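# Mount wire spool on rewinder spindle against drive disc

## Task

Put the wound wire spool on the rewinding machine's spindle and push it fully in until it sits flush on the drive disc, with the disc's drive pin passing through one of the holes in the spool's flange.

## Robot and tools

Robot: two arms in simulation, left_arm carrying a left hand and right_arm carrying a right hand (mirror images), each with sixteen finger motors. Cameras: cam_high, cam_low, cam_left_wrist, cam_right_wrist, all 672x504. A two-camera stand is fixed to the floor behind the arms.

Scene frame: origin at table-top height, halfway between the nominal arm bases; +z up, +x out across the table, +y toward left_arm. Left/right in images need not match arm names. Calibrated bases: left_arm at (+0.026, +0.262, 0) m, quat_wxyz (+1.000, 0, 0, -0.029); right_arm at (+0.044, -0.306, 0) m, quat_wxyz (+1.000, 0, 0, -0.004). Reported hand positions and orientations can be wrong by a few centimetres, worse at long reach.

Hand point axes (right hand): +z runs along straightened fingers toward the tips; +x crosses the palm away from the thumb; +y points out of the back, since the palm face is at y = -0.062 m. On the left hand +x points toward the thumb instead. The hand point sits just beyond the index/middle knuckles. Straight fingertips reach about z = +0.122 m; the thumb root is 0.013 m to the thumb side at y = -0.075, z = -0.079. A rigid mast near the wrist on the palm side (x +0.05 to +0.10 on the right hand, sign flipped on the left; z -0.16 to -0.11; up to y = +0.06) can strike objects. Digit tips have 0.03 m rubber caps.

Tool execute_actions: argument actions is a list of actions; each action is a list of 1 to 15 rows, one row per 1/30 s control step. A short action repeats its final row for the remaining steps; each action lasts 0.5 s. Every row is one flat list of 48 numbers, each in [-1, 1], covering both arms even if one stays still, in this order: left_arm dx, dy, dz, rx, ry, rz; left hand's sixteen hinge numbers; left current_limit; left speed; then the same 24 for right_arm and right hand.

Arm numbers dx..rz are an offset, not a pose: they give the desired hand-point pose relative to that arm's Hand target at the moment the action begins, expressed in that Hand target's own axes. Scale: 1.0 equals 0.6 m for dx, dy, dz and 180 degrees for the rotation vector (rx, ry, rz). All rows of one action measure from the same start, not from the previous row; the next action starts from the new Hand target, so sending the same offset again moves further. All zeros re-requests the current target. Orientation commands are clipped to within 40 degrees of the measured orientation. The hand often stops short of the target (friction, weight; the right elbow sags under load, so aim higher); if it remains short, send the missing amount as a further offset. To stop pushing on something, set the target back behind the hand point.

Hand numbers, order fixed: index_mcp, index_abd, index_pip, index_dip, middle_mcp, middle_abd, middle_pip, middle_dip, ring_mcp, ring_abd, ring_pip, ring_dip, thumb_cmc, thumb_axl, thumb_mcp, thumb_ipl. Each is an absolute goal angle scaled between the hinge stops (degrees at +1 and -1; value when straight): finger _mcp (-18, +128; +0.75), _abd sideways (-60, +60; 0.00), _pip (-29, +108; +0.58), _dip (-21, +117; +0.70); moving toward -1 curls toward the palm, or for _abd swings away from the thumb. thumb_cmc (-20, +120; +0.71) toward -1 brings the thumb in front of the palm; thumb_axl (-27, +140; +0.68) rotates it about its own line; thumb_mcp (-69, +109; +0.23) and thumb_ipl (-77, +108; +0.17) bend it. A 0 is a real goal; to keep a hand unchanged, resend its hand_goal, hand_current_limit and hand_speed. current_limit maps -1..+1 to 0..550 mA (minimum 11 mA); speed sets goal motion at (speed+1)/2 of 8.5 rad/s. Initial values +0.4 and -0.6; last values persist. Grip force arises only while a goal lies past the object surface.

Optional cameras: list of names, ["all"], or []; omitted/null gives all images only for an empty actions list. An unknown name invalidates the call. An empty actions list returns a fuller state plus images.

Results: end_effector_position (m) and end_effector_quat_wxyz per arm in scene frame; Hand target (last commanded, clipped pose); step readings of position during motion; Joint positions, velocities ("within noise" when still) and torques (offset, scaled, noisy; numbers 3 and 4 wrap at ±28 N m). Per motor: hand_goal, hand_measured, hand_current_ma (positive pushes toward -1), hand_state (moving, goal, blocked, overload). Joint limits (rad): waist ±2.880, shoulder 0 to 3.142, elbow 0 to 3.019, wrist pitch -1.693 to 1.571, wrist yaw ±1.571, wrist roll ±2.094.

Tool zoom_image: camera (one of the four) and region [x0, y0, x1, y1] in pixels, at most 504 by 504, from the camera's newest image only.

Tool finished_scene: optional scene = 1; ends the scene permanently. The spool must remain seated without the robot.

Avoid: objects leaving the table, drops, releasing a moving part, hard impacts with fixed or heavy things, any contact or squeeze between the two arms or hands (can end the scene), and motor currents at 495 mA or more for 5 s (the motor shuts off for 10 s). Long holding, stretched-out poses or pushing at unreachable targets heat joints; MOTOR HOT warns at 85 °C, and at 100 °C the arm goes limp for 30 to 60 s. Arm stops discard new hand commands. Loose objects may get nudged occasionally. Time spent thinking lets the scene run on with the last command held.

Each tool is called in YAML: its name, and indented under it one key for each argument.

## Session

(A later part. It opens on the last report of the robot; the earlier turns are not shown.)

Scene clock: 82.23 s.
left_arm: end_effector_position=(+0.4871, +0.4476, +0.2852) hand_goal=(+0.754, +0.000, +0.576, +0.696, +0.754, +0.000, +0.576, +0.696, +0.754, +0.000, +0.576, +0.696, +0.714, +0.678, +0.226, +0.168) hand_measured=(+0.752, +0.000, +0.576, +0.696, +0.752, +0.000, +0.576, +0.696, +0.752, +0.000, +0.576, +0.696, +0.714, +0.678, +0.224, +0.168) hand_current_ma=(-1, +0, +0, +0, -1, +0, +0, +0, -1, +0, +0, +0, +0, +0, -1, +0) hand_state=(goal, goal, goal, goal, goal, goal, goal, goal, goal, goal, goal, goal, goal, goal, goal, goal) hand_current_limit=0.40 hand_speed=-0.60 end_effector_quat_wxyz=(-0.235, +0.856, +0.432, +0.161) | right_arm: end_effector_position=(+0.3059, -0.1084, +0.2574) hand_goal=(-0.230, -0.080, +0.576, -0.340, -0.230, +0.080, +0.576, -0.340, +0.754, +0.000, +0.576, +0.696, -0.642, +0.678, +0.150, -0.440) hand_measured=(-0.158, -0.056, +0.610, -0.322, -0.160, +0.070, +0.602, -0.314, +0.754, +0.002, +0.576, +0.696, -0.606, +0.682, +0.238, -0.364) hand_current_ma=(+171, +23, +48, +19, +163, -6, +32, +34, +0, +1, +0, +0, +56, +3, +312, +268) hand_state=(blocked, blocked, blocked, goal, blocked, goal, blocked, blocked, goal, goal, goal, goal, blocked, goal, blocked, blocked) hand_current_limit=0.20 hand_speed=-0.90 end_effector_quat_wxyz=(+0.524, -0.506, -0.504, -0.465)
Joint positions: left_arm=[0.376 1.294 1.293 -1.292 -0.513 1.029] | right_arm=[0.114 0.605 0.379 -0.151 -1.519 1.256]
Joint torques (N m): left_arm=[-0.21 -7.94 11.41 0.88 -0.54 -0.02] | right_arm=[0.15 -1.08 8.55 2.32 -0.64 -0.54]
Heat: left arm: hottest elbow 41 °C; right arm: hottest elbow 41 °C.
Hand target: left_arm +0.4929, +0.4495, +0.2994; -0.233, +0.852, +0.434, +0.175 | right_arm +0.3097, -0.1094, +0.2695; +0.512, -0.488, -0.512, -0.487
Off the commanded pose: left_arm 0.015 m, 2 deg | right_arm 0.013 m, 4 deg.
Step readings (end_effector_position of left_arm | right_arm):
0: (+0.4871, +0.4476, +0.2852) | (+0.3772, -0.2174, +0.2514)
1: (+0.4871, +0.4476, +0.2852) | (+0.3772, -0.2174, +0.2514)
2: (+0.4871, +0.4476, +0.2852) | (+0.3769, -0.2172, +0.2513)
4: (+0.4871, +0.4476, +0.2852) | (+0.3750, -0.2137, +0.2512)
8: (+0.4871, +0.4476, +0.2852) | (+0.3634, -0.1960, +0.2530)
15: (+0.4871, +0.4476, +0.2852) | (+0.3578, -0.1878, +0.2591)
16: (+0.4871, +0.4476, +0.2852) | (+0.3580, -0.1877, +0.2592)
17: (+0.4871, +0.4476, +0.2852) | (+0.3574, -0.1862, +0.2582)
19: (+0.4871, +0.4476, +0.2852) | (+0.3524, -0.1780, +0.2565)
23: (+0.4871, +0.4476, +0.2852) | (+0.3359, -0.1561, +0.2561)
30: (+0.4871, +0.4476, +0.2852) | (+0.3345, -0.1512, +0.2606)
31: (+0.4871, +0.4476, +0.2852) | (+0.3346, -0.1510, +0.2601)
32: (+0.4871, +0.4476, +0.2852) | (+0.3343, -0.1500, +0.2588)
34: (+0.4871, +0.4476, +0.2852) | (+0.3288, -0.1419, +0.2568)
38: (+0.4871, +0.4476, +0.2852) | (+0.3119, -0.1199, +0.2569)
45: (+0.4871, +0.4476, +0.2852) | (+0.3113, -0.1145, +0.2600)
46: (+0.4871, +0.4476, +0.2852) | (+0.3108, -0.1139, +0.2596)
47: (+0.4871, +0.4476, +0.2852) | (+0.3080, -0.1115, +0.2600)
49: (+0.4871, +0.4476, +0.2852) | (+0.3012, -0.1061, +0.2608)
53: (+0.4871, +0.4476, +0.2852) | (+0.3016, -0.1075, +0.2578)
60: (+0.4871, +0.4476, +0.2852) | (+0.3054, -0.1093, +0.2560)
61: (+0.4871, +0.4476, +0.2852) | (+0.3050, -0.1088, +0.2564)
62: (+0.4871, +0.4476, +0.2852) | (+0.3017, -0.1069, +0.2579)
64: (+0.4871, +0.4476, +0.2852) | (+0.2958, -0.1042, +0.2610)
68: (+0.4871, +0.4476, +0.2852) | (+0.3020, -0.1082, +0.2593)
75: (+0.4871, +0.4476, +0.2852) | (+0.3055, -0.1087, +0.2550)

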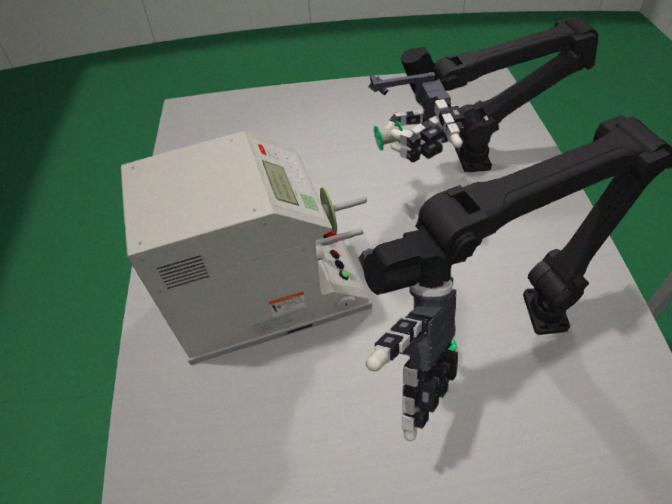

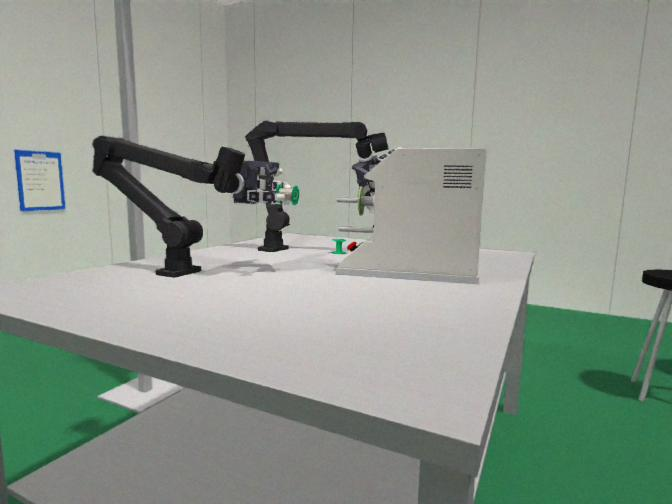

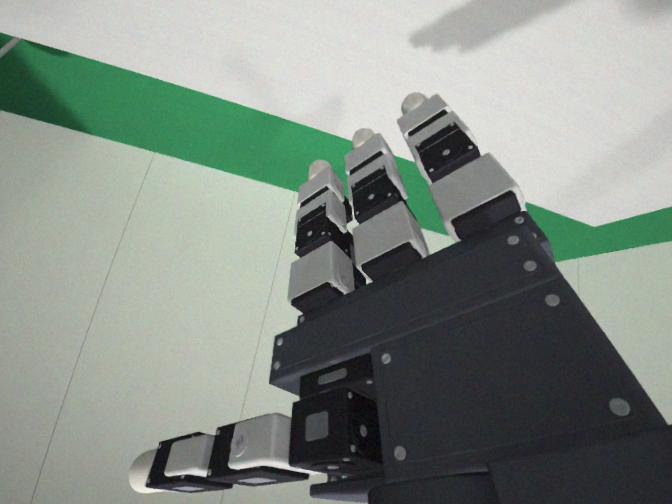

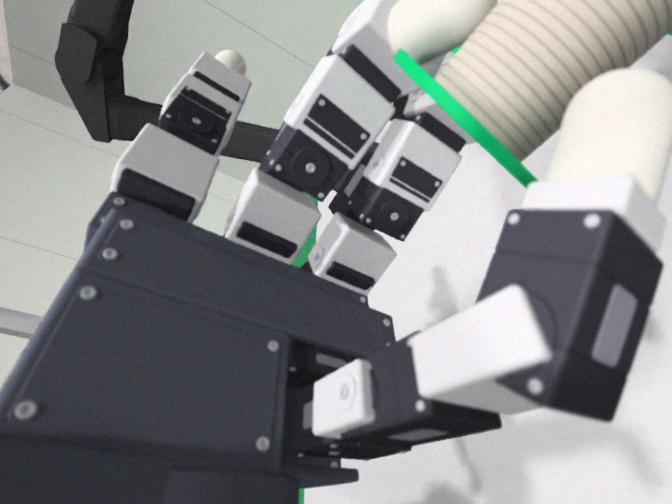

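zoom_image:
  camera: "cam_high"
  region: [310, 180, 370, 240]

zoom_image:
  camera: "cam_low"
  region: [330, 170, 390, 230]

zoom_image:
  camera: "cam_low"
  region: [260, 165, 320, 225]

Scaled by 8.400 from the camera's 672x504 image, which has a finer 960x720 frame.

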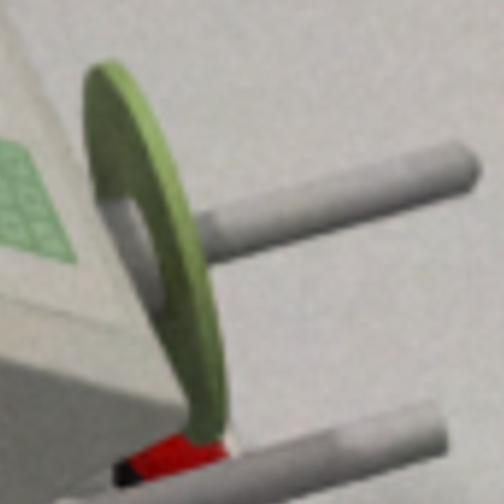

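Scaled by 8.400 from the camera's 672x504 image, which has a finer 960x720 frame.

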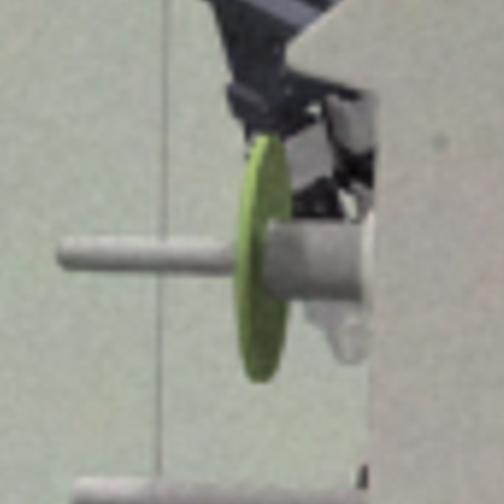

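Scaled by 8.400 from the camera's 672x504 image, which has a finer 960x720 frame.

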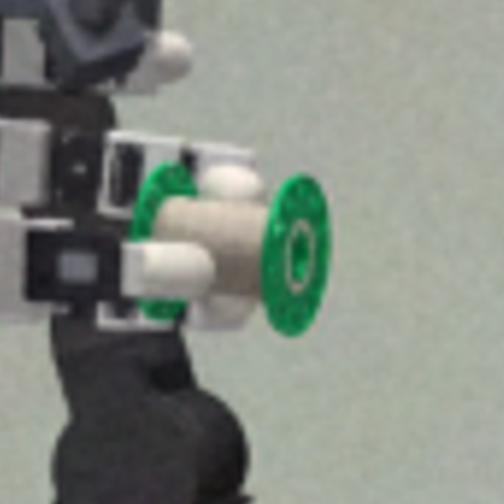

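execute_actions:
  actions: []

Scene clock: 91.60 s.
left_arm: end_effector_position=(+0.4871, +0.4476, +0.2852) hand_goal=(+0.754, +0.000, +0.576, +0.696, +0.754, +0.000, +0.576, +0.696, +0.754, +0.000, +0.576, +0.696, +0.714, +0.678, +0.226, +0.168) hand_measured=(+0.752, +0.000, +0.576, +0.696, +0.752, +0.000, +0.576, +0.696, +0.752, +0.000, +0.576, +0.696, +0.714, +0.678, +0.224, +0.168) hand_current_ma=(-1, +0, +0, +0, -1, +0, +0, +0, -1, +0, +0, +0, +0, +0, -1, +0) hand_state=(goal, goal, goal, goal, goal, goal, goal, goal, goal, goal, goal, goal, goal, goal, goal, goal) hand_current_limit=0.40 hand_speed=-0.60 end_effector_quat_wxyz=(-0.235, +0.856, +0.432, +0.161) | right_arm: end_effector_position=(+0.3059, -0.1084, +0.2574) hand_goal=(-0.230, -0.080, +0.576, -0.340, -0.230, +0.080, +0.576, -0.340, +0.754, +0.000, +0.576, +0.696, -0.642, +0.678, +0.150, -0.440) hand_measured=(-0.158, -0.056, +0.610, -0.322, -0.160, +0.070, +0.602, -0.314, +0.754, +0.002, +0.576, +0.696, -0.606, +0.682, +0.238, -0.364) hand_current_ma=(+171, +23, +48, +19, +163, -6, +32, +34, +0, +1, +0, +0, +56, +3, +312, +268) hand_state=(blocked, blocked, blocked, goal, blocked, goal, blocked, blocked, goal, goal, goal, goal, blocked, goal, blocked, blocked) hand_current_limit=0.20 hand_speed=-0.90 end_effector_quat_wxyz=(+0.524, -0.506, -0.504, -0.464)
Joint positions: left_arm=[0.376 1.294 1.293 -1.292 -0.513 1.029] | right_arm=[0.114 0.605 0.379 -0.151 -1.519 1.256]
Joint velocities: within noise
Joint torques (N m): left_arm=[0.03 -8.12 11.41 0.83 -0.53 -0.02] | right_arm=[0.21 -1.03 8.55 2.36 -0.64 -0.54]
Heat: left arm: hottest elbow 41 °C; right arm: hottest elbow 41 °C.
Hand target: left_arm +0.4929, +0.4495, +0.2994; -0.233, +0.852, +0.434, +0.175 | right_arm +0.3097, -0.1094, +0.2695; +0.512, -0.488, -0.512, -0.487
Off the commanded pose: left_arm 0.015 m, 2 deg | right_arm 0.013 m, 4 deg.

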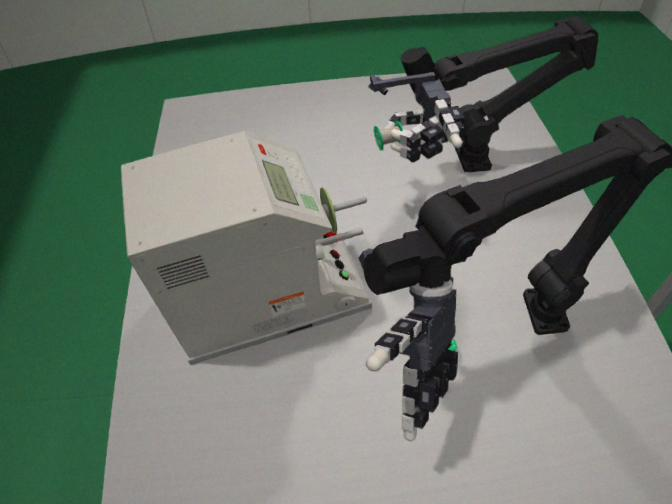

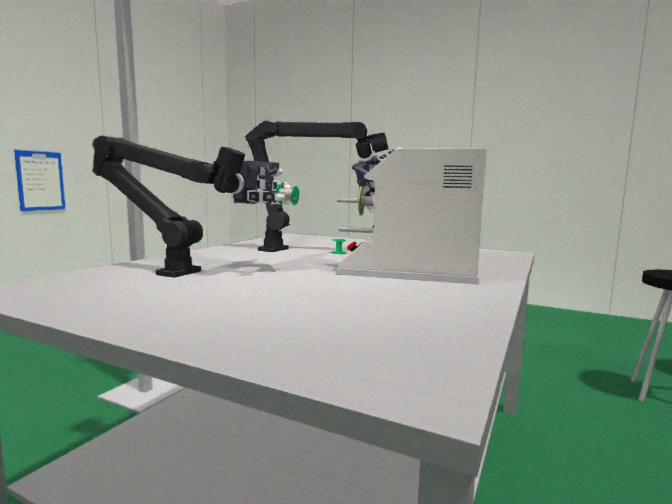

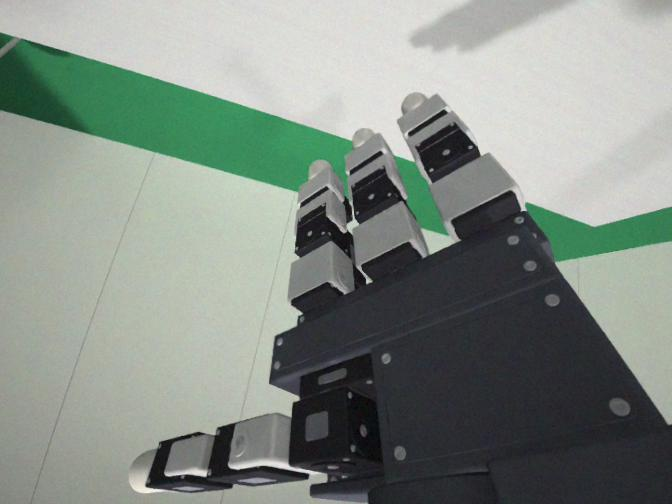

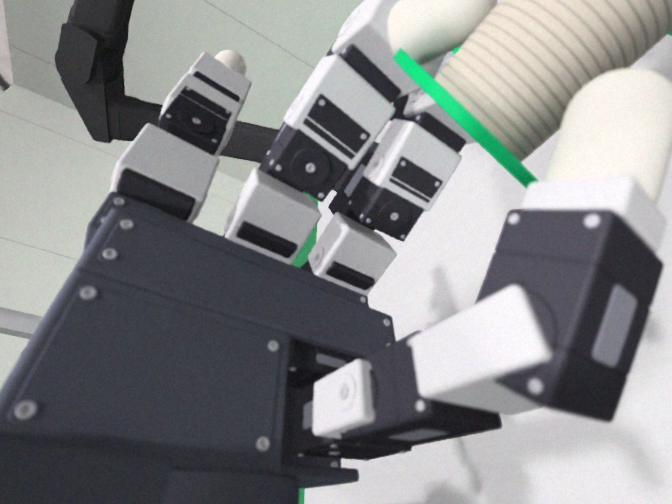

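zoom_image:
  camera: "cam_high"
  region: [310, 100, 450, 205]

zoom_image:
  camera: "cam_low"
  region: [250, 160, 390, 265]

Scaled by 3.600 from the camera's 672x504 image, which has a finer 960x720 frame.

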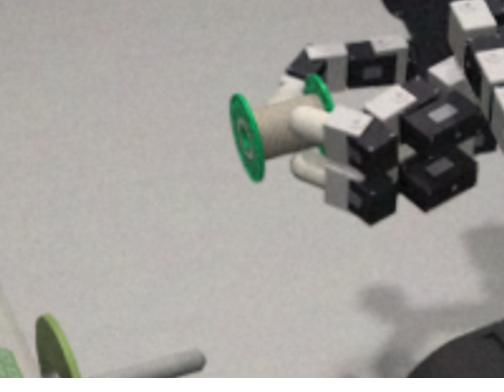

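Scaled by 3.600 from the camera's 672x504 image, which has a finer 960x720 frame.

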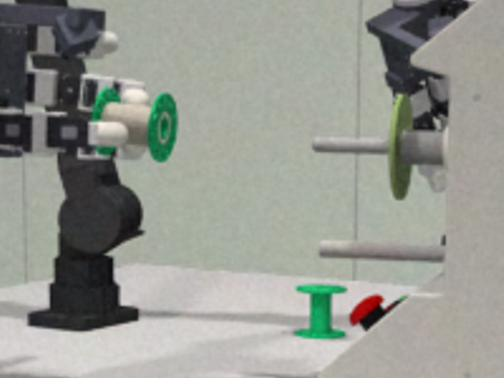

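execute_actions:
  actions:
    - [[0,0,0,0,0,0,0.754,0,0.576,0.696,0.754,0,0.576,0.696,0.754,0,0.576,0.696,0.714,0.678,0.226,0.168,0.4,-0.6,0,0,0.07,0,0.0045,-0.025,-0.230,-0.08,0.576,-0.340,-0.230,0.08,0.576,-0.340,0.754,0,0.576,0.696,-0.643,0.678,0.150,-0.440,0.2,-0.9]]
    - [[0,0,0,0,0,0,0.754,0,0.576,0.696,0.754,0,0.576,0.696,0.754,0,0.576,0.696,0.714,0.678,0.226,0.168,0.4,-0.6,0,0,0.07,0,0,0,-0.230,-0.08,0.576,-0.340,-0.230,0.08,0.576,-0.340,0.754,0,0.576,0.696,-0.643,0.678,0.150,-0.440,0.2,-0.9]]
    - [[0,0,0,0,0,0,0.754,0,0.576,0.696,0.754,0,0.576,0.696,0.754,0,0.576,0.696,0.714,0.678,0.226,0.168,0.4,-0.6,0,0,0.07,0,0,0,-0.230,-0.08,0.576,-0.340,-0.230,0.08,0.576,-0.340,0.754,0,0.576,0.696,-0.643,0.678,0.150,-0.440,0.2,-0.9]]
  cameras: ["cam_high","cam_low"]

zoom_image:
  camera: "cam_high"
  region: [310, 140, 450, 245]

zoom_image:
  camera: "cam_low"
  region: [250, 160, 390, 265]

Scene clock: 95.33 s.
left_arm: end_effector_position=(+0.4871, +0.4476, +0.2852) hand_goal=(+0.754, +0.000, +0.576, +0.696, +0.754, +0.000, +0.576, +0.696, +0.754, +0.000, +0.576, +0.696, +0.714, +0.678, +0.226, +0.168) hand_measured=(+0.752, +0.000, +0.576, +0.696, +0.752, +0.000, +0.576, +0.696, +0.752, +0.000, +0.576, +0.696, +0.714, +0.678, +0.224, +0.168) hand_current_ma=(-1, +0, +0, +0, -1, +0, +0, +0, -1, +0, +0, +0, +0, +0, -1, +0) hand_state=(goal, goal, goal, goal, goal, goal, goal, goal, goal, goal, goal, goal, goal, goal, goal, goal) hand_current_limit=0.40 hand_speed=-0.60 end_effector_quat_wxyz=(-0.235, +0.856, +0.432, +0.161) | right_arm: end_effector_position=(+0.2979, +0.0075, +0.2382) hand_goal=(-0.230, -0.080, +0.576, -0.340, -0.230, +0.080, +0.576, -0.340, +0.754, +0.000, +0.576, +0.696, -0.642, +0.678, +0.150, -0.440) hand_measured=(-0.158, -0.056, +0.610, -0.322, -0.160, +0.070, +0.602, -0.314, +0.754, +0.002, +0.576, +0.696, -0.606, +0.682, +0.238, -0.364) hand_current_ma=(+171, +23, +48, +19, +162, -6, +32, +32, +0, +1, +0, +0, +57, +4, +312, +268) hand_state=(blocked, blocked, blocked, goal, blocked, goal, blocked, blocked, goal, goal, goal, goal, blocked, goal, blocked, blocked) hand_current_limit=0.20 hand_speed=-0.90 end_effector_quat_wxyz=(+0.504, -0.497, -0.518, -0.481)
Joint positions: left_arm=[0.376 1.294 1.293 -1.292 -0.513 1.029] | right_arm=[0.669 0.827 0.322 0.452 -0.952 1.531]
Joint torques (N m): left_arm=[-0.15 -8 11.48 0.87 -0.53 -0.01] | right_arm=[1.49 -2.84 10.29 2.97 0.06 -0.55]
Heat: left arm: hottest elbow 41 °C; right arm: hottest elbow 41 °C.
Hand target: left_arm +0.4929, +0.4495, +0.2994; -0.233, +0.852, +0.434, +0.175 | right_arm +0.3037, +0.0164, +0.2706; +0.496, -0.464, -0.527, -0.510
Off the commanded pose: left_arm 0.015 m, 2 deg | right_arm 0.034 m, 5 deg.
Step readings (end_effector_position of left_arm | right_arm):
0: (+0.4871, +0.4476, +0.2852) | (+0.3059, -0.1084, +0.2574)
1: (+0.4871, +0.4476, +0.2852) | (+0.3061, -0.1085, +0.2574)
2: (+0.4871, +0.4476, +0.2852) | (+0.3081, -0.1082, +0.2571)
4: (+0.4871, +0.4476, +0.2852) | (+0.3106, -0.1027, +0.2564)
8: (+0.4871, +0.4476, +0.2852) | (+0.3028, -0.0809, +0.2584)
15: (+0.4871, +0.4476, +0.2852) | (+0.3061, -0.0725, +0.2593)
16: (+0.4871, +0.4476, +0.2852) | (+0.3070, -0.0725, +0.2592)
17: (+0.4871, +0.4476, +0.2852) | (+0.3094, -0.0714, +0.2587)
19: (+0.4871, +0.4476, +0.2852) | (+0.3110, -0.0637, +0.2581)
23: (+0.4871, +0.4476, +0.2852) | (+0.3011, -0.0391, +0.2583)
30: (+0.4871, +0.4476, +0.2852) | (+0.3048, -0.0303, +0.2562)
31: (+0.4871, +0.4476, +0.2852) | (+0.3056, -0.0302, +0.2558)
32: (+0.4871, +0.4476, +0.2852) | (+0.3080, -0.0291, +0.2555)
34: (+0.4871, +0.4476, +0.2852) | (+0.3090, -0.0221, +0.2531)
38: (+0.4871, +0.4476, +0.2852) | (+0.2958, +0.0010, +0.2421)
45: (+0.4871, +0.4476, +0.2852) | (+0.2972, +0.0075, +0.2360)
Images, in order (width x height): cam_high 672x504, cam_low 672x504.

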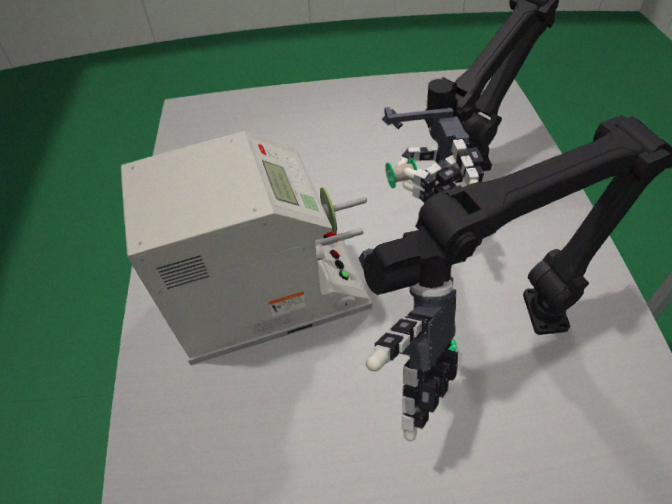

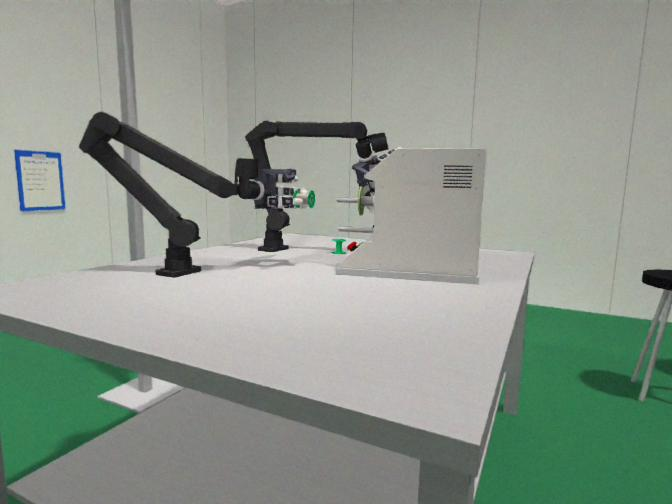

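Scaled by 3.600 from the camera's 672x504 image, which has a finer 960x720 frame.

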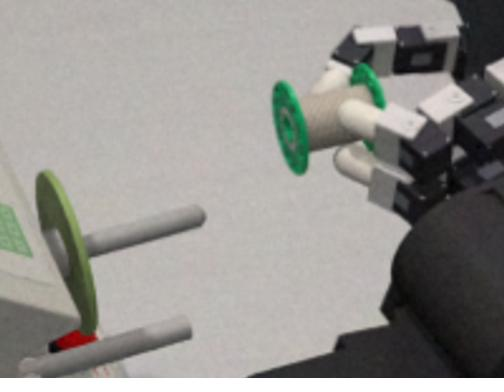

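Scaled by 3.600 from the camera's 672x504 image, which has a finer 960x720 frame.

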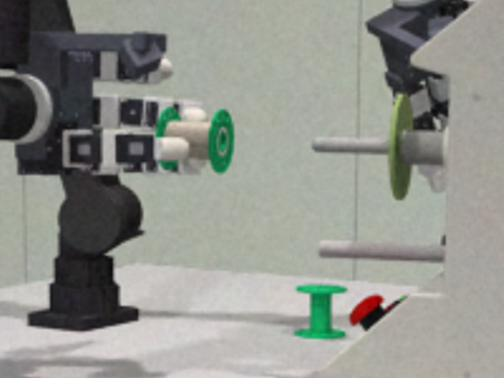

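zoom_image:
  camera: "cam_low"
  region: [284, 178, 374, 223]

zoom_image:
  camera: "cam_high"
  region: [365, 145, 435, 200]

Scaled by 5.600 from the camera's 672x504 image, which has a finer 960x720 frame.

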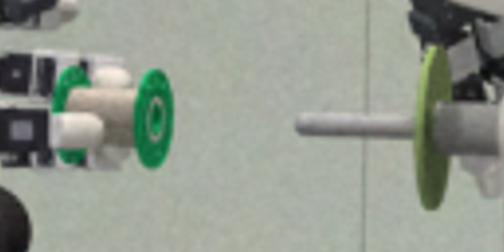

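Scaled by 7.200 from the camera's 672x504 image, which has a finer 960x720 frame.

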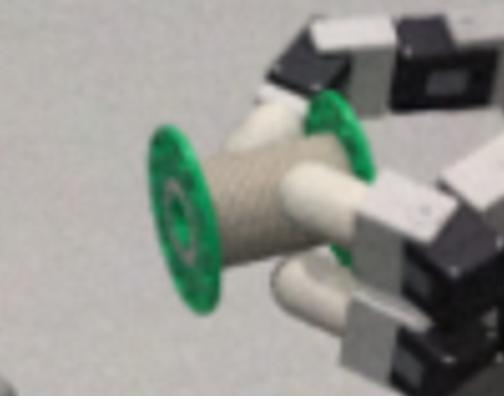

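execute_actions:
  actions:
    - [[0,0,0,0,0,0,0.754,0,0.576,0.696,0.754,0,0.576,0.696,0.754,0,0.576,0.696,0.714,0.678,0.226,0.168,0.4,-0.6,0,0.01,0.06,0,0,0,-0.230,-0.08,0.576,-0.340,-0.230,0.08,0.576,-0.340,0.754,0,0.576,0.696,-0.643,0.678,0.150,-0.440,0.2,-0.9]]
    - [[0,0,0,0,0,0,0.754,0,0.576,0.696,0.754,0,0.576,0.696,0.754,0,0.576,0.696,0.714,0.678,0.226,0.168,0.4,-0.6,-0.008,0.045,0.041,0,0,0,-0.230,-0.08,0.576,-0.340,-0.230,0.08,0.576,-0.340,0.754,0,0.576,0.696,-0.643,0.678,0.150,-0.440,0.2,-0.9]]
  cameras: ["cam_high","cam_low"]

zoom_image:
  camera: "cam_low"
  region: [294, 178, 384, 223]

zoom_image:
  camera: "cam_high"
  region: [330, 165, 400, 220]

Scene clock: 99.83 s.
left_arm: end_effector_position=(+0.4871, +0.4476, +0.2852) hand_goal=(+0.754, +0.000, +0.576, +0.696, +0.754, +0.000, +0.576, +0.696, +0.754, +0.000, +0.576, +0.696, +0.714, +0.678, +0.226, +0.168) hand_measured=(+0.752, +0.000, +0.576, +0.696, +0.752, +0.000, +0.576, +0.696, +0.752, +0.000, +0.576, +0.696, +0.714, +0.678, +0.224, +0.168) hand_current_ma=(-1, +0, +0, +0, -1, +0, +0, +0, -1, +0, +0, +0, +0, +0, -1, +0) hand_state=(goal, goal, goal, goal, goal, goal, goal, goal, goal, goal, goal, goal, goal, goal, goal, goal) hand_current_limit=0.40 hand_speed=-0.60 end_effector_quat_wxyz=(-0.235, +0.856, +0.432, +0.161) | right_arm: end_effector_position=(+0.3195, +0.0583, +0.2173) hand_goal=(-0.230, -0.080, +0.576, -0.340, -0.230, +0.080, +0.576, -0.340, +0.754, +0.000, +0.576, +0.696, -0.642, +0.678, +0.150, -0.440) hand_measured=(-0.158, -0.056, +0.610, -0.322, -0.160, +0.070, +0.602, -0.314, +0.754, +0.002, +0.576, +0.696, -0.606, +0.682, +0.238, -0.364) hand_current_ma=(+171, +23, +48, +19, +162, -6, +32, +32, +0, +1, +0, +0, +57, +4, +312, +268) hand_state=(blocked, blocked, blocked, goal, blocked, goal, blocked, blocked, goal, goal, goal, goal, blocked, goal, blocked, blocked) hand_current_limit=0.20 hand_speed=-0.90 end_effector_quat_wxyz=(+0.502, -0.512, -0.517, -0.467)
Joint positions: left_arm=[0.376 1.294 1.293 -1.292 -0.513 1.029] | right_arm=[0.769 1.072 0.406 0.576 -0.85 1.534]
Joint torques (N m): left_arm=[-0.32 -8.06 11.44 0.85 -0.54 -0.02] | right_arm=[1.49 -5.36 12.18 3.06 0.02 -0.59]
Heat: left arm: hottest elbow 41 °C; right arm: hottest elbow 42 °C.
Hand target: left_arm +0.4929, +0.4495, +0.2994; -0.233, +0.852, +0.434, +0.175 | right_arm +0.3339, +0.0786, +0.2691; +0.496, -0.464, -0.527, -0.510
Off the commanded pose: left_arm 0.015 m, 2 deg | right_arm 0.058 m, 8 deg.
Step readings (end_effector_position of left_arm | right_arm):
0: (+0.4871, +0.4476, +0.2852) | (+0.2979, +0.0075, +0.2383)
1: (+0.4871, +0.4476, +0.2852) | (+0.2983, +0.0075, +0.2382)
2: (+0.4871, +0.4476, +0.2852) | (+0.2995, +0.0081, +0.2380)
4: (+0.4871, +0.4476, +0.2852) | (+0.3000, +0.0135, +0.2348)
8: (+0.4871, +0.4476, +0.2852) | (+0.2921, +0.0290, +0.2195)
15: (+0.4871, +0.4476, +0.2852) | (+0.2922, +0.0331, +0.2124)
16: (+0.4871, +0.4476, +0.2852) | (+0.2927, +0.0335, +0.2138)
17: (+0.4871, +0.4476, +0.2852) | (+0.2937, +0.0344, +0.2153)
19: (+0.4871, +0.4476, +0.2852) | (+0.2988, +0.0393, +0.2182)
23: (+0.4871, +0.4476, +0.2852) | (+0.3125, +0.0522, +0.2198)
30: (+0.4871, +0.4476, +0.2852) | (+0.3193, +0.0580, +0.2161)
Images, in order (width x height): cam_high 672x504, cam_low 672x504.

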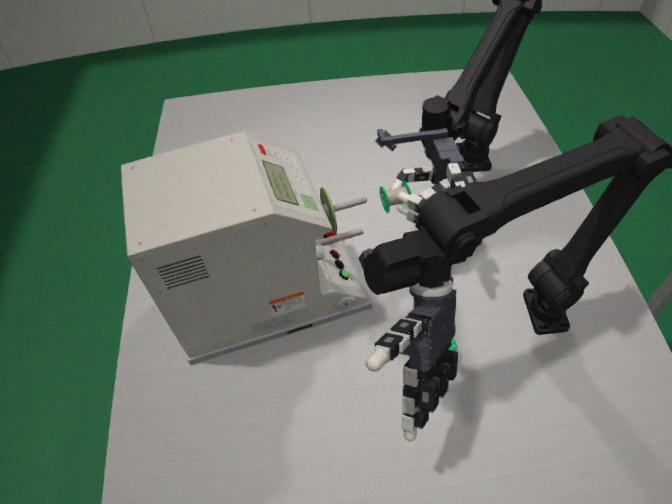

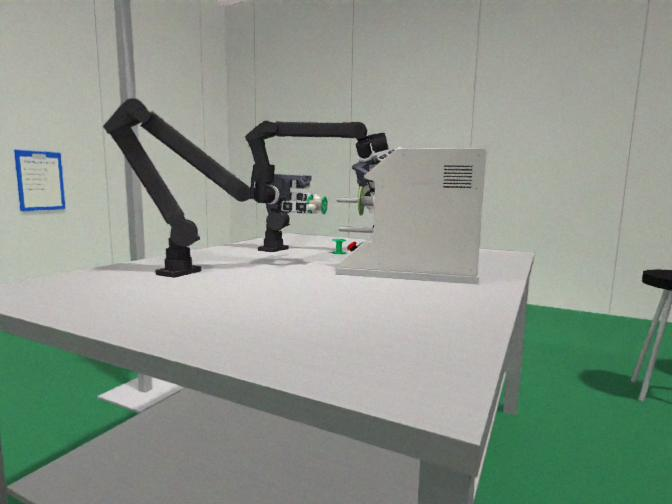

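Scaled by 5.600 from the camera's 672x504 image, which has a finer 960x720 frame.

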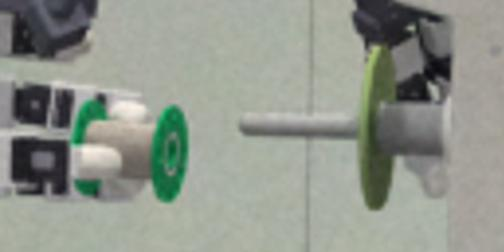

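Scaled by 7.200 from the camera's 672x504 image, which has a finer 960x720 frame.

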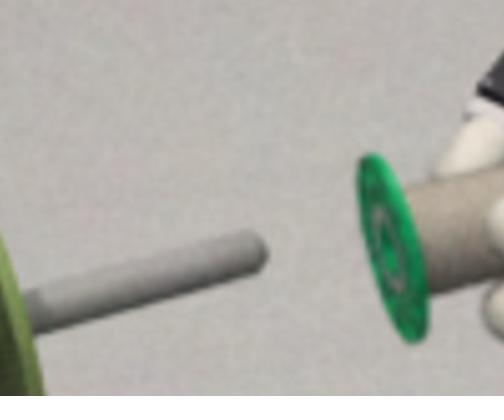

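execute_actions:
  actions:
    - [[0,0,0,0,0,0,0.754,0,0.576,0.696,0.754,0,0.576,0.696,0.754,0,0.576,0.696,0.714,0.678,0.226,0.168,0.4,-0.6,0,0,0,0,0,0,-0.230,-0.08,0.576,-0.340,-0.230,0.08,0.576,-0.340,0.754,0,0.576,0.696,-0.643,0.678,0.150,-0.440,0.2,-0.9]]

Scene clock: 100.87 s.
left_arm: end_effector_position=(+0.4871, +0.4476, +0.2852) hand_goal=(+0.754, +0.000, +0.576, +0.696, +0.754, +0.000, +0.576, +0.696, +0.754, +0.000, +0.576, +0.696, +0.714, +0.678, +0.226, +0.168) hand_measured=(+0.752, +0.000, +0.576, +0.696, +0.752, +0.000, +0.576, +0.696, +0.752, +0.000, +0.576, +0.696, +0.714, +0.678, +0.224, +0.168) hand_current_ma=(-1, +0, +0, +0, -1, +0, +0, +0, -1, +0, +0, +0, +0, +0, -1, +0) hand_state=(goal, goal, goal, goal, goal, goal, goal, goal, goal, goal, goal, goal, goal, goal, goal, goal) hand_current_limit=0.40 hand_speed=-0.60 end_effector_quat_wxyz=(-0.235, +0.856, +0.432, +0.161) | right_arm: end_effector_position=(+0.3196, +0.0584, +0.2173) hand_goal=(-0.230, -0.080, +0.576, -0.340, -0.230, +0.080, +0.576, -0.340, +0.754, +0.000, +0.576, +0.696, -0.642, +0.678, +0.150, -0.440) hand_measured=(-0.158, -0.056, +0.610, -0.322, -0.160, +0.070, +0.602, -0.314, +0.754, +0.002, +0.576, +0.696, -0.606, +0.682, +0.238, -0.364) hand_current_ma=(+171, +23, +48, +19, +162, -6, +32, +32, +0, +1, +0, +0, +57, +4, +312, +268) hand_state=(blocked, blocked, blocked, goal, blocked, goal, blocked, blocked, goal, goal, goal, goal, blocked, goal, blocked, blocked) hand_current_limit=0.20 hand_speed=-0.90 end_effector_quat_wxyz=(+0.502, -0.511, -0.517, -0.467)
Joint positions: left_arm=[0.376 1.294 1.293 -1.292 -0.513 1.029] | right_arm=[0.769 1.072 0.406 0.578 -0.85 1.534]
Joint torques (N m): left_arm=[-0.26 -8 11.45 0.85 -0.53 0] | right_arm=[1.38 -5.25 12.22 3.04 0.03 -0.59]
Heat: left arm: hottest elbow 41 °C; right arm: hottest elbow 42 °C.
Hand target: left_arm +0.4929, +0.4495, +0.2994; -0.233, +0.852, +0.434, +0.175 | right_arm +0.3339, +0.0786, +0.2691; +0.496, -0.464, -0.527, -0.511
Off the commanded pose: left_arm 0.015 m, 2 deg | right_arm 0.057 m, 7 deg.
Step readings (end_effector_position of left_arm | right_arm):
0: (+0.4871, +0.4476, +0.2852) | (+0.3196, +0.0583, +0.2174)
1: (+0.4871, +0.4476, +0.2852) | (+0.3196, +0.0583, +0.2174)
2: (+0.4871, +0.4476, +0.2852) | (+0.3196, +0.0583, +0.2174)
4: (+0.4871, +0.4476, +0.2852) | (+0.3196, +0.0583, +0.2175)
8: (+0.4871, +0.4476, +0.2852) | (+0.3196, +0.0583, +0.2174)
15: (+0.4871, +0.4476, +0.2852) | (+0.3196, +0.0584, +0.2173)

execute_actions:
  actions:
    - [[0,0,0,0,0,0,0.754,0,0.576,0.696,0.754,0,0.576,0.696,0.754,0,0.576,0.696,0.714,0.678,0.226,0.168,0.4,-0.6,0.0327,0,0.0097,0,0.0017,-0.0095,-0.230,-0.08,0.576,-0.340,-0.230,0.08,0.576,-0.340,0.754,0,0.576,0.696,-0.643,0.678,0.150,-0.440,0.2,-0.9]]
    - [[0,0,0,0,0,0,0.754,0,0.576,0.696,0.754,0,0.576,0.696,0.754,0,0.576,0.696,0.714,0.678,0.226,0.168,0.4,-0.6,0,0.04,0,0,0,0,-0.230,-0.08,0.576,-0.340,-0.230,0.08,0.576,-0.340,0.754,0,0.576,0.696,-0.643,0.678,0.150,-0.440,0.2,-0.9]]
  cameras: ["cam_high","cam_low"]

zoom_image:
  camera: "cam_low"
  region: [294, 178, 384, 223]

zoom_image:
  camera: "cam_high"
  region: [330, 165, 400, 220]

Scene clock: 103.37 s.
left_arm: end_effector_position=(+0.4871, +0.4476, +0.2852) hand_goal=(+0.754, +0.000, +0.576, +0.696, +0.754, +0.000, +0.576, +0.696, +0.754, +0.000, +0.576, +0.696, +0.714, +0.678, +0.226, +0.168) hand_measured=(+0.752, +0.000, +0.576, +0.696, +0.752, +0.000, +0.576, +0.696, +0.752, +0.000, +0.576, +0.696, +0.714, +0.678, +0.224, +0.168) hand_current_ma=(-1, +0, +0, +0, -1, +0, +0, +0, -1, +0, +0, +0, +0, +0, -1, +0) hand_state=(goal, goal, goal, goal, goal, goal, goal, goal, goal, goal, goal, goal, goal, goal, goal, goal) hand_current_limit=0.40 hand_speed=-0.60 end_effector_quat_wxyz=(-0.235, +0.856, +0.432, +0.161) | right_arm: end_effector_position=(+0.3386, +0.0730, +0.2447) hand_goal=(-0.230, -0.080, +0.576, -0.340, -0.230, +0.080, +0.576, -0.340, +0.754, +0.000, +0.576, +0.696, -0.642, +0.678, +0.150, -0.440) hand_measured=(-0.158, -0.056, +0.610, -0.322, -0.160, +0.070, +0.602, -0.314, +0.754, +0.002, +0.576, +0.696, -0.606, +0.682, +0.238, -0.364) hand_current_ma=(+171, +23, +48, +19, +162, -6, +32, +32, +0, +1, +0, +0, +57, +4, +312, +268) hand_state=(blocked, blocked, blocked, goal, blocked, goal, blocked, blocked, goal, goal, goal, goal, blocked, goal, blocked, blocked) hand_current_limit=0.20 hand_speed=-0.90 end_effector_quat_wxyz=(+0.502, -0.493, -0.524, -0.480)
Joint positions: left_arm=[0.376 1.294 1.293 -1.292 -0.513 1.029] | right_arm=[0.754 1.108 0.485 0.568 -0.876 1.521]
Joint torques (N m): left_arm=[-0.26 -8.12 11.47 0.87 -0.54 -0.03] | right_arm=[0.21 -6.18 12.23 2.17 -0.2 -0.68]
Heat: left arm: hottest elbow 41 °C; right arm: hottest elbow 42 °C.
Hand target: left_arm +0.4929, +0.4495, +0.2994; -0.233, +0.852, +0.434, +0.175 | right_arm +0.3560, +0.0852, +0.2913; +0.490, -0.455, -0.533, -0.519
Off the commanded pose: left_arm 0.015 m, 2 deg | right_arm 0.051 m, 6 deg.
Step readings (end_effector_position of left_arm | right_arm):
0: (+0.4871, +0.4476, +0.2852) | (+0.3196, +0.0584, +0.2173)
1: (+0.4871, +0.4476, +0.2852) | (+0.3198, +0.0584, +0.2175)
2: (+0.4871, +0.4476, +0.2852) | (+0.3201, +0.0587, +0.2181)
4: (+0.4871, +0.4476, +0.2852) | (+0.3206, +0.0605, +0.2207)
8: (+0.4871, +0.4476, +0.2852) | (+0.3210, +0.0659, +0.2302)
15: (+0.4871, +0.4476, +0.2852) | (+0.3221, +0.0686, +0.2369)
16: (+0.4871, +0.4476, +0.2852) | (+0.3220, +0.0686, +0.2368)
17: (+0.4871, +0.4476, +0.2852) | (+0.3214, +0.0691, +0.2373)
19: (+0.4871, +0.4476, +0.2852) | (+0.3219, +0.0703, +0.2395)
23: (+0.4871, +0.4476, +0.2852) | (+0.3312, +0.0721, +0.2459)
30: (+0.4871, +0.4476, +0.2852) | (+0.3384, +0.0727, +0.2463)
Images, in order (width x height): cam_high 672x504, cam_low 672x504.

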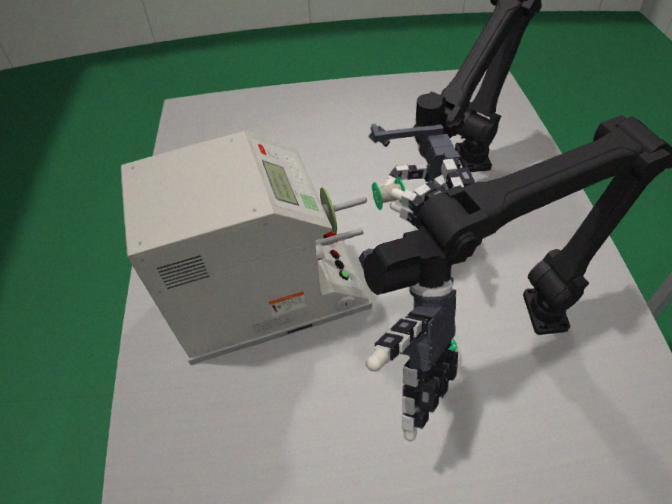

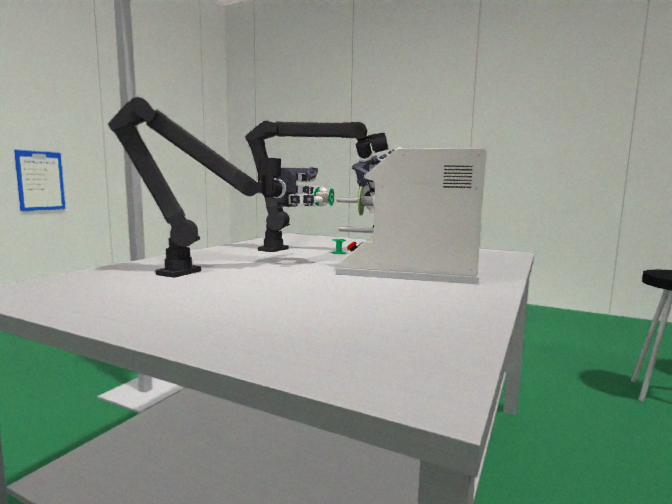

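Scaled by 5.600 from the camera's 672x504 image, which has a finer 960x720 frame.

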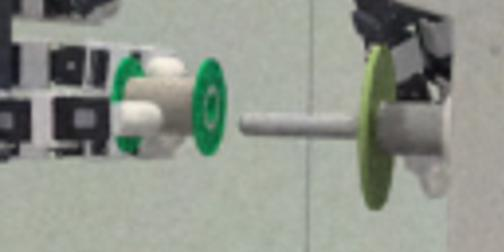

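Scaled by 7.200 from the camera's 672x504 image, which has a finer 960x720 frame.

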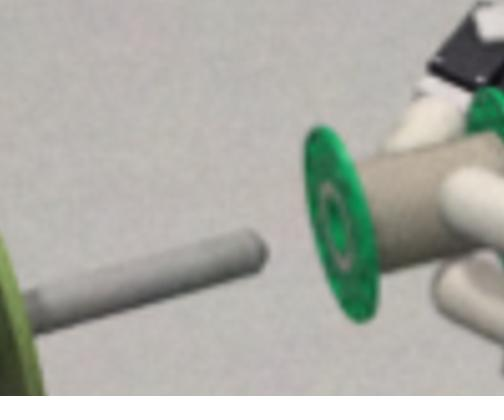

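execute_actions:
  actions:
    - [[0,0,0,0,0,0,0.754,0,0.576,0.696,0.754,0,0.576,0.696,0.754,0,0.576,0.696,0.714,0.678,0.226,0.168,0.4,-0.6,-0.0165,0.0012,-0.0172,0,0,0,-0.230,-0.08,0.576,-0.340,-0.230,0.08,0.576,-0.340,0.754,0,0.576,0.696,-0.643,0.678,0.150,-0.440,0.2,-0.9]]
  cameras: ["cam_high","cam_low"]

zoom_image:
  camera: "cam_low"
  region: [309, 182, 365, 219]

zoom_image:
  camera: "cam_high"
  region: [345, 175, 401, 217]

Scene clock: 105.07 s.
left_arm: end_effector_position=(+0.4871, +0.4476, +0.2852) hand_goal=(+0.754, +0.000, +0.576, +0.696, +0.754, +0.000, +0.576, +0.696, +0.754, +0.000, +0.576, +0.696, +0.714, +0.678, +0.226, +0.168) hand_measured=(+0.752, +0.000, +0.576, +0.696, +0.752, +0.000, +0.576, +0.696, +0.752, +0.000, +0.576, +0.696, +0.714, +0.678, +0.224, +0.168) hand_current_ma=(-1, +0, +0, +0, -1, +0, +0, +0, -1, +0, +0, +0, +0, +0, -1, +0) hand_state=(goal, goal, goal, goal, goal, goal, goal, goal, goal, goal, goal, goal, goal, goal, goal, goal) hand_current_limit=0.40 hand_speed=-0.60 end_effector_quat_wxyz=(-0.235, +0.856, +0.432, +0.161) | right_arm: end_effector_position=(+0.3444, +0.0682, +0.2431) hand_goal=(-0.230, -0.080, +0.576, -0.340, -0.230, +0.080, +0.576, -0.340, +0.754, +0.000, +0.576, +0.696, -0.642, +0.678, +0.150, -0.440) hand_measured=(-0.158, -0.056, +0.610, -0.322, -0.160, +0.070, +0.602, -0.314, +0.754, +0.002, +0.576, +0.696, -0.606, +0.682, +0.238, -0.364) hand_current_ma=(+171, +23, +48, +19, +162, -6, +32, +32, +0, +1, +0, +0, +57, +4, +312, +268) hand_state=(blocked, blocked, blocked, goal, blocked, goal, blocked, blocked, goal, goal, goal, goal, blocked, goal, blocked, blocked) hand_current_limit=0.20 hand_speed=-0.90 end_effector_quat_wxyz=(+0.503, -0.493, -0.524, -0.480)
Joint positions: left_arm=[0.376 1.294 1.293 -1.292 -0.513 1.029] | right_arm=[0.728 1.116 0.485 0.576 -0.903 1.52]
Joint torques (N m): left_arm=[-0.09 -8.18 11.41 0.79 -0.54 -0.01] | right_arm=[0.09 -6.24 10.43 2.97 -0.21 -0.68]
Heat: left arm: hottest elbow 41 °C; right arm: hottest elbow 43 °C.
Hand target: left_arm +0.4929, +0.4495, +0.2994; -0.233, +0.852, +0.434, +0.175 | right_arm +0.3583, +0.0751, +0.2814; +0.490, -0.455, -0.533, -0.519
Off the commanded pose: left_arm 0.015 m, 2 deg | right_arm 0.041 m, 6 deg.
Step readings (end_effector_position of left_arm | right_arm):
0: (+0.4871, +0.4476, +0.2852) | (+0.3386, +0.0730, +0.2447)
1: (+0.4871, +0.4476, +0.2852) | (+0.3385, +0.0731, +0.2447)
2: (+0.4871, +0.4476, +0.2852) | (+0.3382, +0.0730, +0.2447)
4: (+0.4871, +0.4476, +0.2852) | (+0.3384, +0.0723, +0.2443)
8: (+0.4871, +0.4476, +0.2852) | (+0.3423, +0.0695, +0.2426)
15: (+0.4871, +0.4476, +0.2852) | (+0.3444, +0.0682, +0.2427)
Images, in order (width x height): cam_high 672x504, cam_low 672x504.

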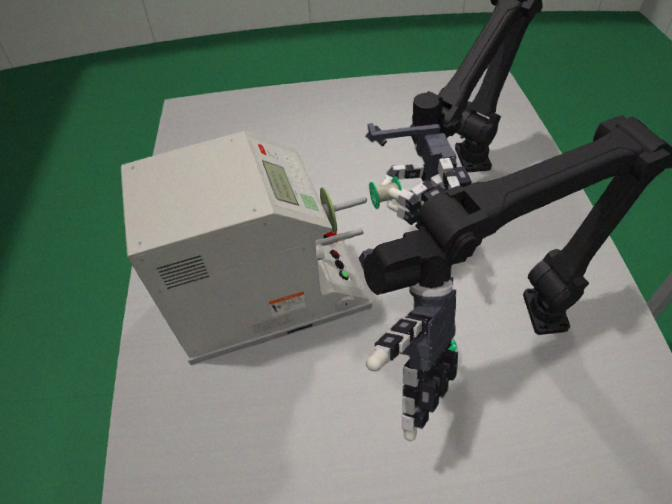

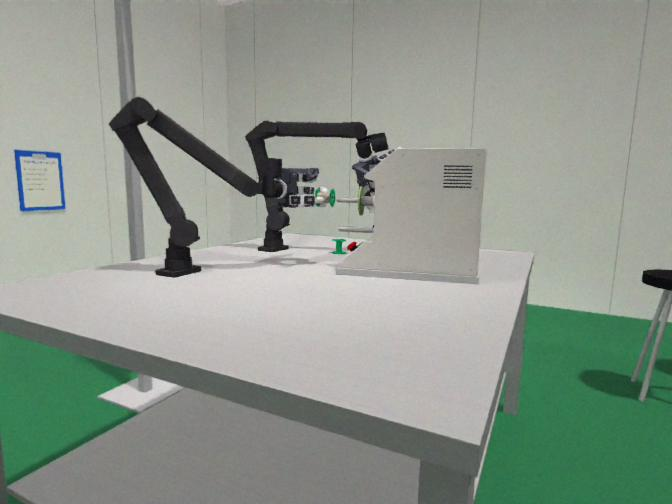

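Scaled by 9.000 from the camera's 672x504 image, which has a finer 960x720 frame.

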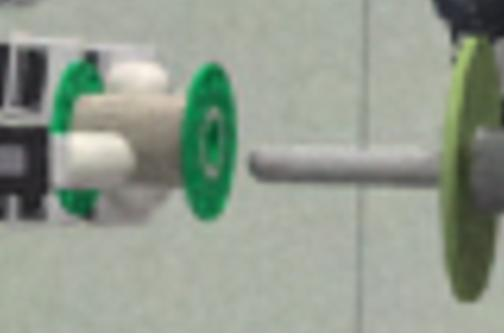

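Scaled by 9.000 from the camera's 672x504 image, which has a finer 960x720 frame.

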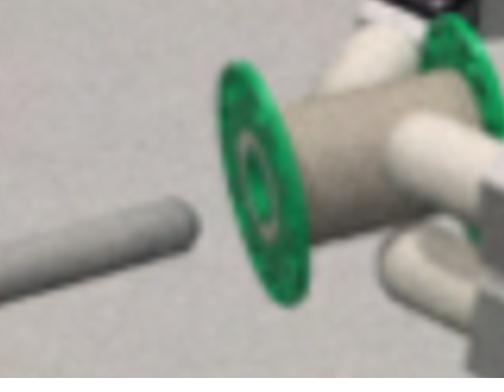

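execute_actions:
  actions:
    - [[0,0,0,0,0,0,0.754,0,0.576,0.696,0.754,0,0.576,0.696,0.754,0,0.576,0.696,0.714,0.678,0.226,0.168,0.4,-0.6,-0.0149,-0.0016,0,0,0,0,-0.230,-0.08,0.576,-0.340,-0.230,0.08,0.576,-0.340,0.754,0,0.576,0.696,-0.643,0.678,0.150,-0.440,0.2,-0.9]]
  cameras: ["cam_high","cam_low"]

zoom_image:
  camera: "cam_low"
  region: [309, 182, 365, 219]

zoom_image:
  camera: "cam_high"
  region: [345, 175, 401, 217]

Scene clock: 106.97 s.
left_arm: end_effector_position=(+0.4871, +0.4476, +0.2852) hand_goal=(+0.754, +0.000, +0.576, +0.696, +0.754, +0.000, +0.576, +0.696, +0.754, +0.000, +0.576, +0.696, +0.714, +0.678, +0.226, +0.168) hand_measured=(+0.752, +0.000, +0.576, +0.696, +0.752, +0.000, +0.576, +0.696, +0.752, +0.000, +0.576, +0.696, +0.714, +0.678, +0.224, +0.168) hand_current_ma=(-1, +0, +0, +0, -1, +0, +0, +0, -1, +0, +0, +0, +0, +0, -1, +0) hand_state=(goal, goal, goal, goal, goal, goal, goal, goal, goal, goal, goal, goal, goal, goal, goal, goal) hand_current_limit=0.40 hand_speed=-0.60 end_effector_quat_wxyz=(-0.235, +0.856, +0.432, +0.161) | right_arm: end_effector_position=(+0.3473, +0.0708, +0.2406) hand_goal=(-0.230, -0.080, +0.576, -0.340, -0.230, +0.080, +0.576, -0.340, +0.754, +0.000, +0.576, +0.696, -0.642, +0.678, +0.150, -0.440) hand_measured=(-0.158, -0.056, +0.610, -0.322, -0.160, +0.070, +0.602, -0.314, +0.754, +0.002, +0.576, +0.696, -0.606, +0.682, +0.238, -0.364) hand_current_ma=(+171, +23, +48, +19, +162, -6, +32, +32, +0, +1, +0, +0, +57, +4, +312, +268) hand_state=(blocked, blocked, blocked, goal, blocked, goal, blocked, blocked, goal, goal, goal, goal, blocked, goal, blocked, blocked) hand_current_limit=0.20 hand_speed=-0.90 end_effector_quat_wxyz=(+0.502, -0.489, -0.524, -0.484)
Joint positions: left_arm=[0.376 1.294 1.293 -1.292 -0.513 1.029] | right_arm=[0.728 1.141 0.485 0.611 -0.904 1.52]
Joint torques (N m): left_arm=[-0.09 -8 11.41 0.8 -0.54 0] | right_arm=[0.09 -6.53 9.42 2.97 -0.19 -0.69]
Heat: left arm: hottest elbow 41 °C; right arm: hottest elbow 43 °C.
Hand target: left_arm +0.4929, +0.4495, +0.2994; -0.233, +0.852, +0.434, +0.175 | right_arm +0.3582, +0.0753, +0.2723; +0.490, -0.455, -0.533, -0.519
Off the commanded pose: left_arm 0.015 m, 2 deg | right_arm 0.034 m, 6 deg.
Step readings (end_effector_position of left_arm | right_arm):
0: (+0.4871, +0.4476, +0.2852) | (+0.3444, +0.0682, +0.2431)
1: (+0.4871, +0.4476, +0.2852) | (+0.3444, +0.0682, +0.2432)
2: (+0.4871, +0.4476, +0.2852) | (+0.3446, +0.0684, +0.2434)
4: (+0.4871, +0.4476, +0.2852) | (+0.3452, +0.0690, +0.2437)
8: (+0.4871, +0.4476, +0.2852) | (+0.3465, +0.0701, +0.2415)
15: (+0.4871, +0.4476, +0.2852) | (+0.3473, +0.0708, +0.2401)
Images, in order (width x height): cam_high 672x504, cam_low 672x504.

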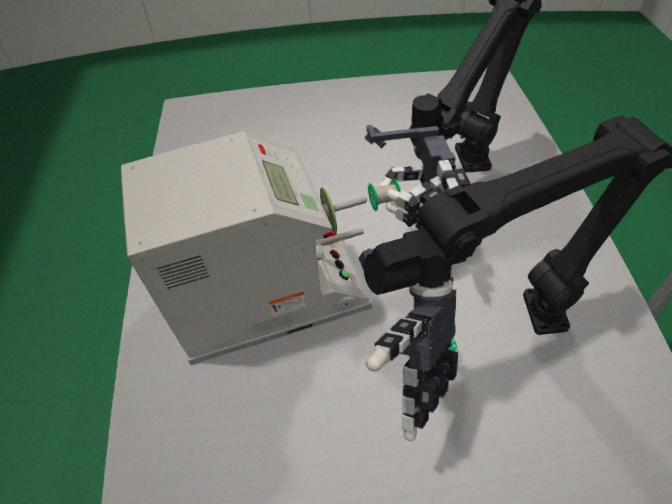

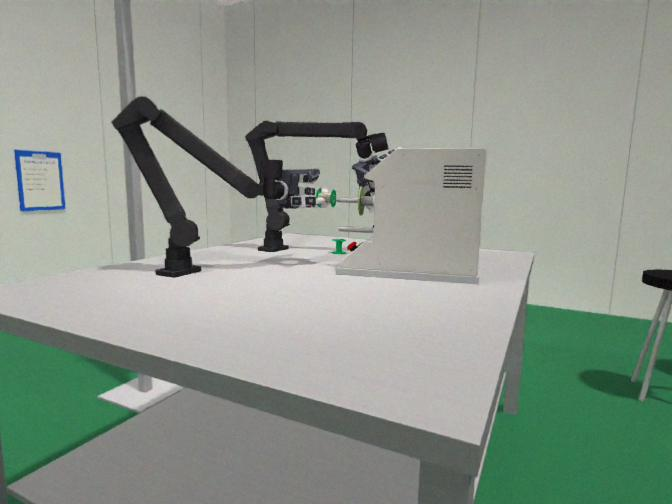

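Scaled by 9.000 from the camera's 672x504 image, which has a finer 960x720 frame.

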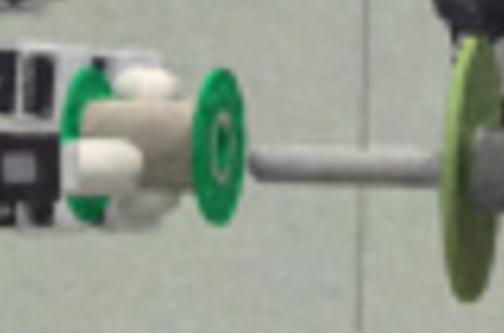

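Scaled by 9.000 from the camera's 672x504 image, which has a finer 960x720 frame.

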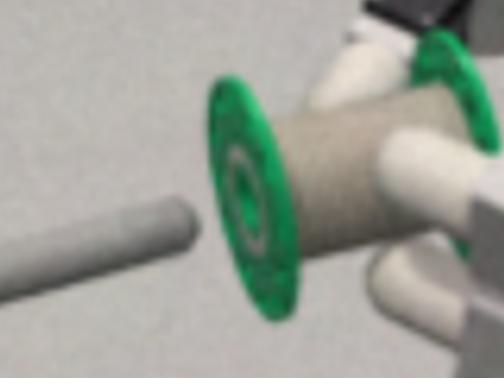

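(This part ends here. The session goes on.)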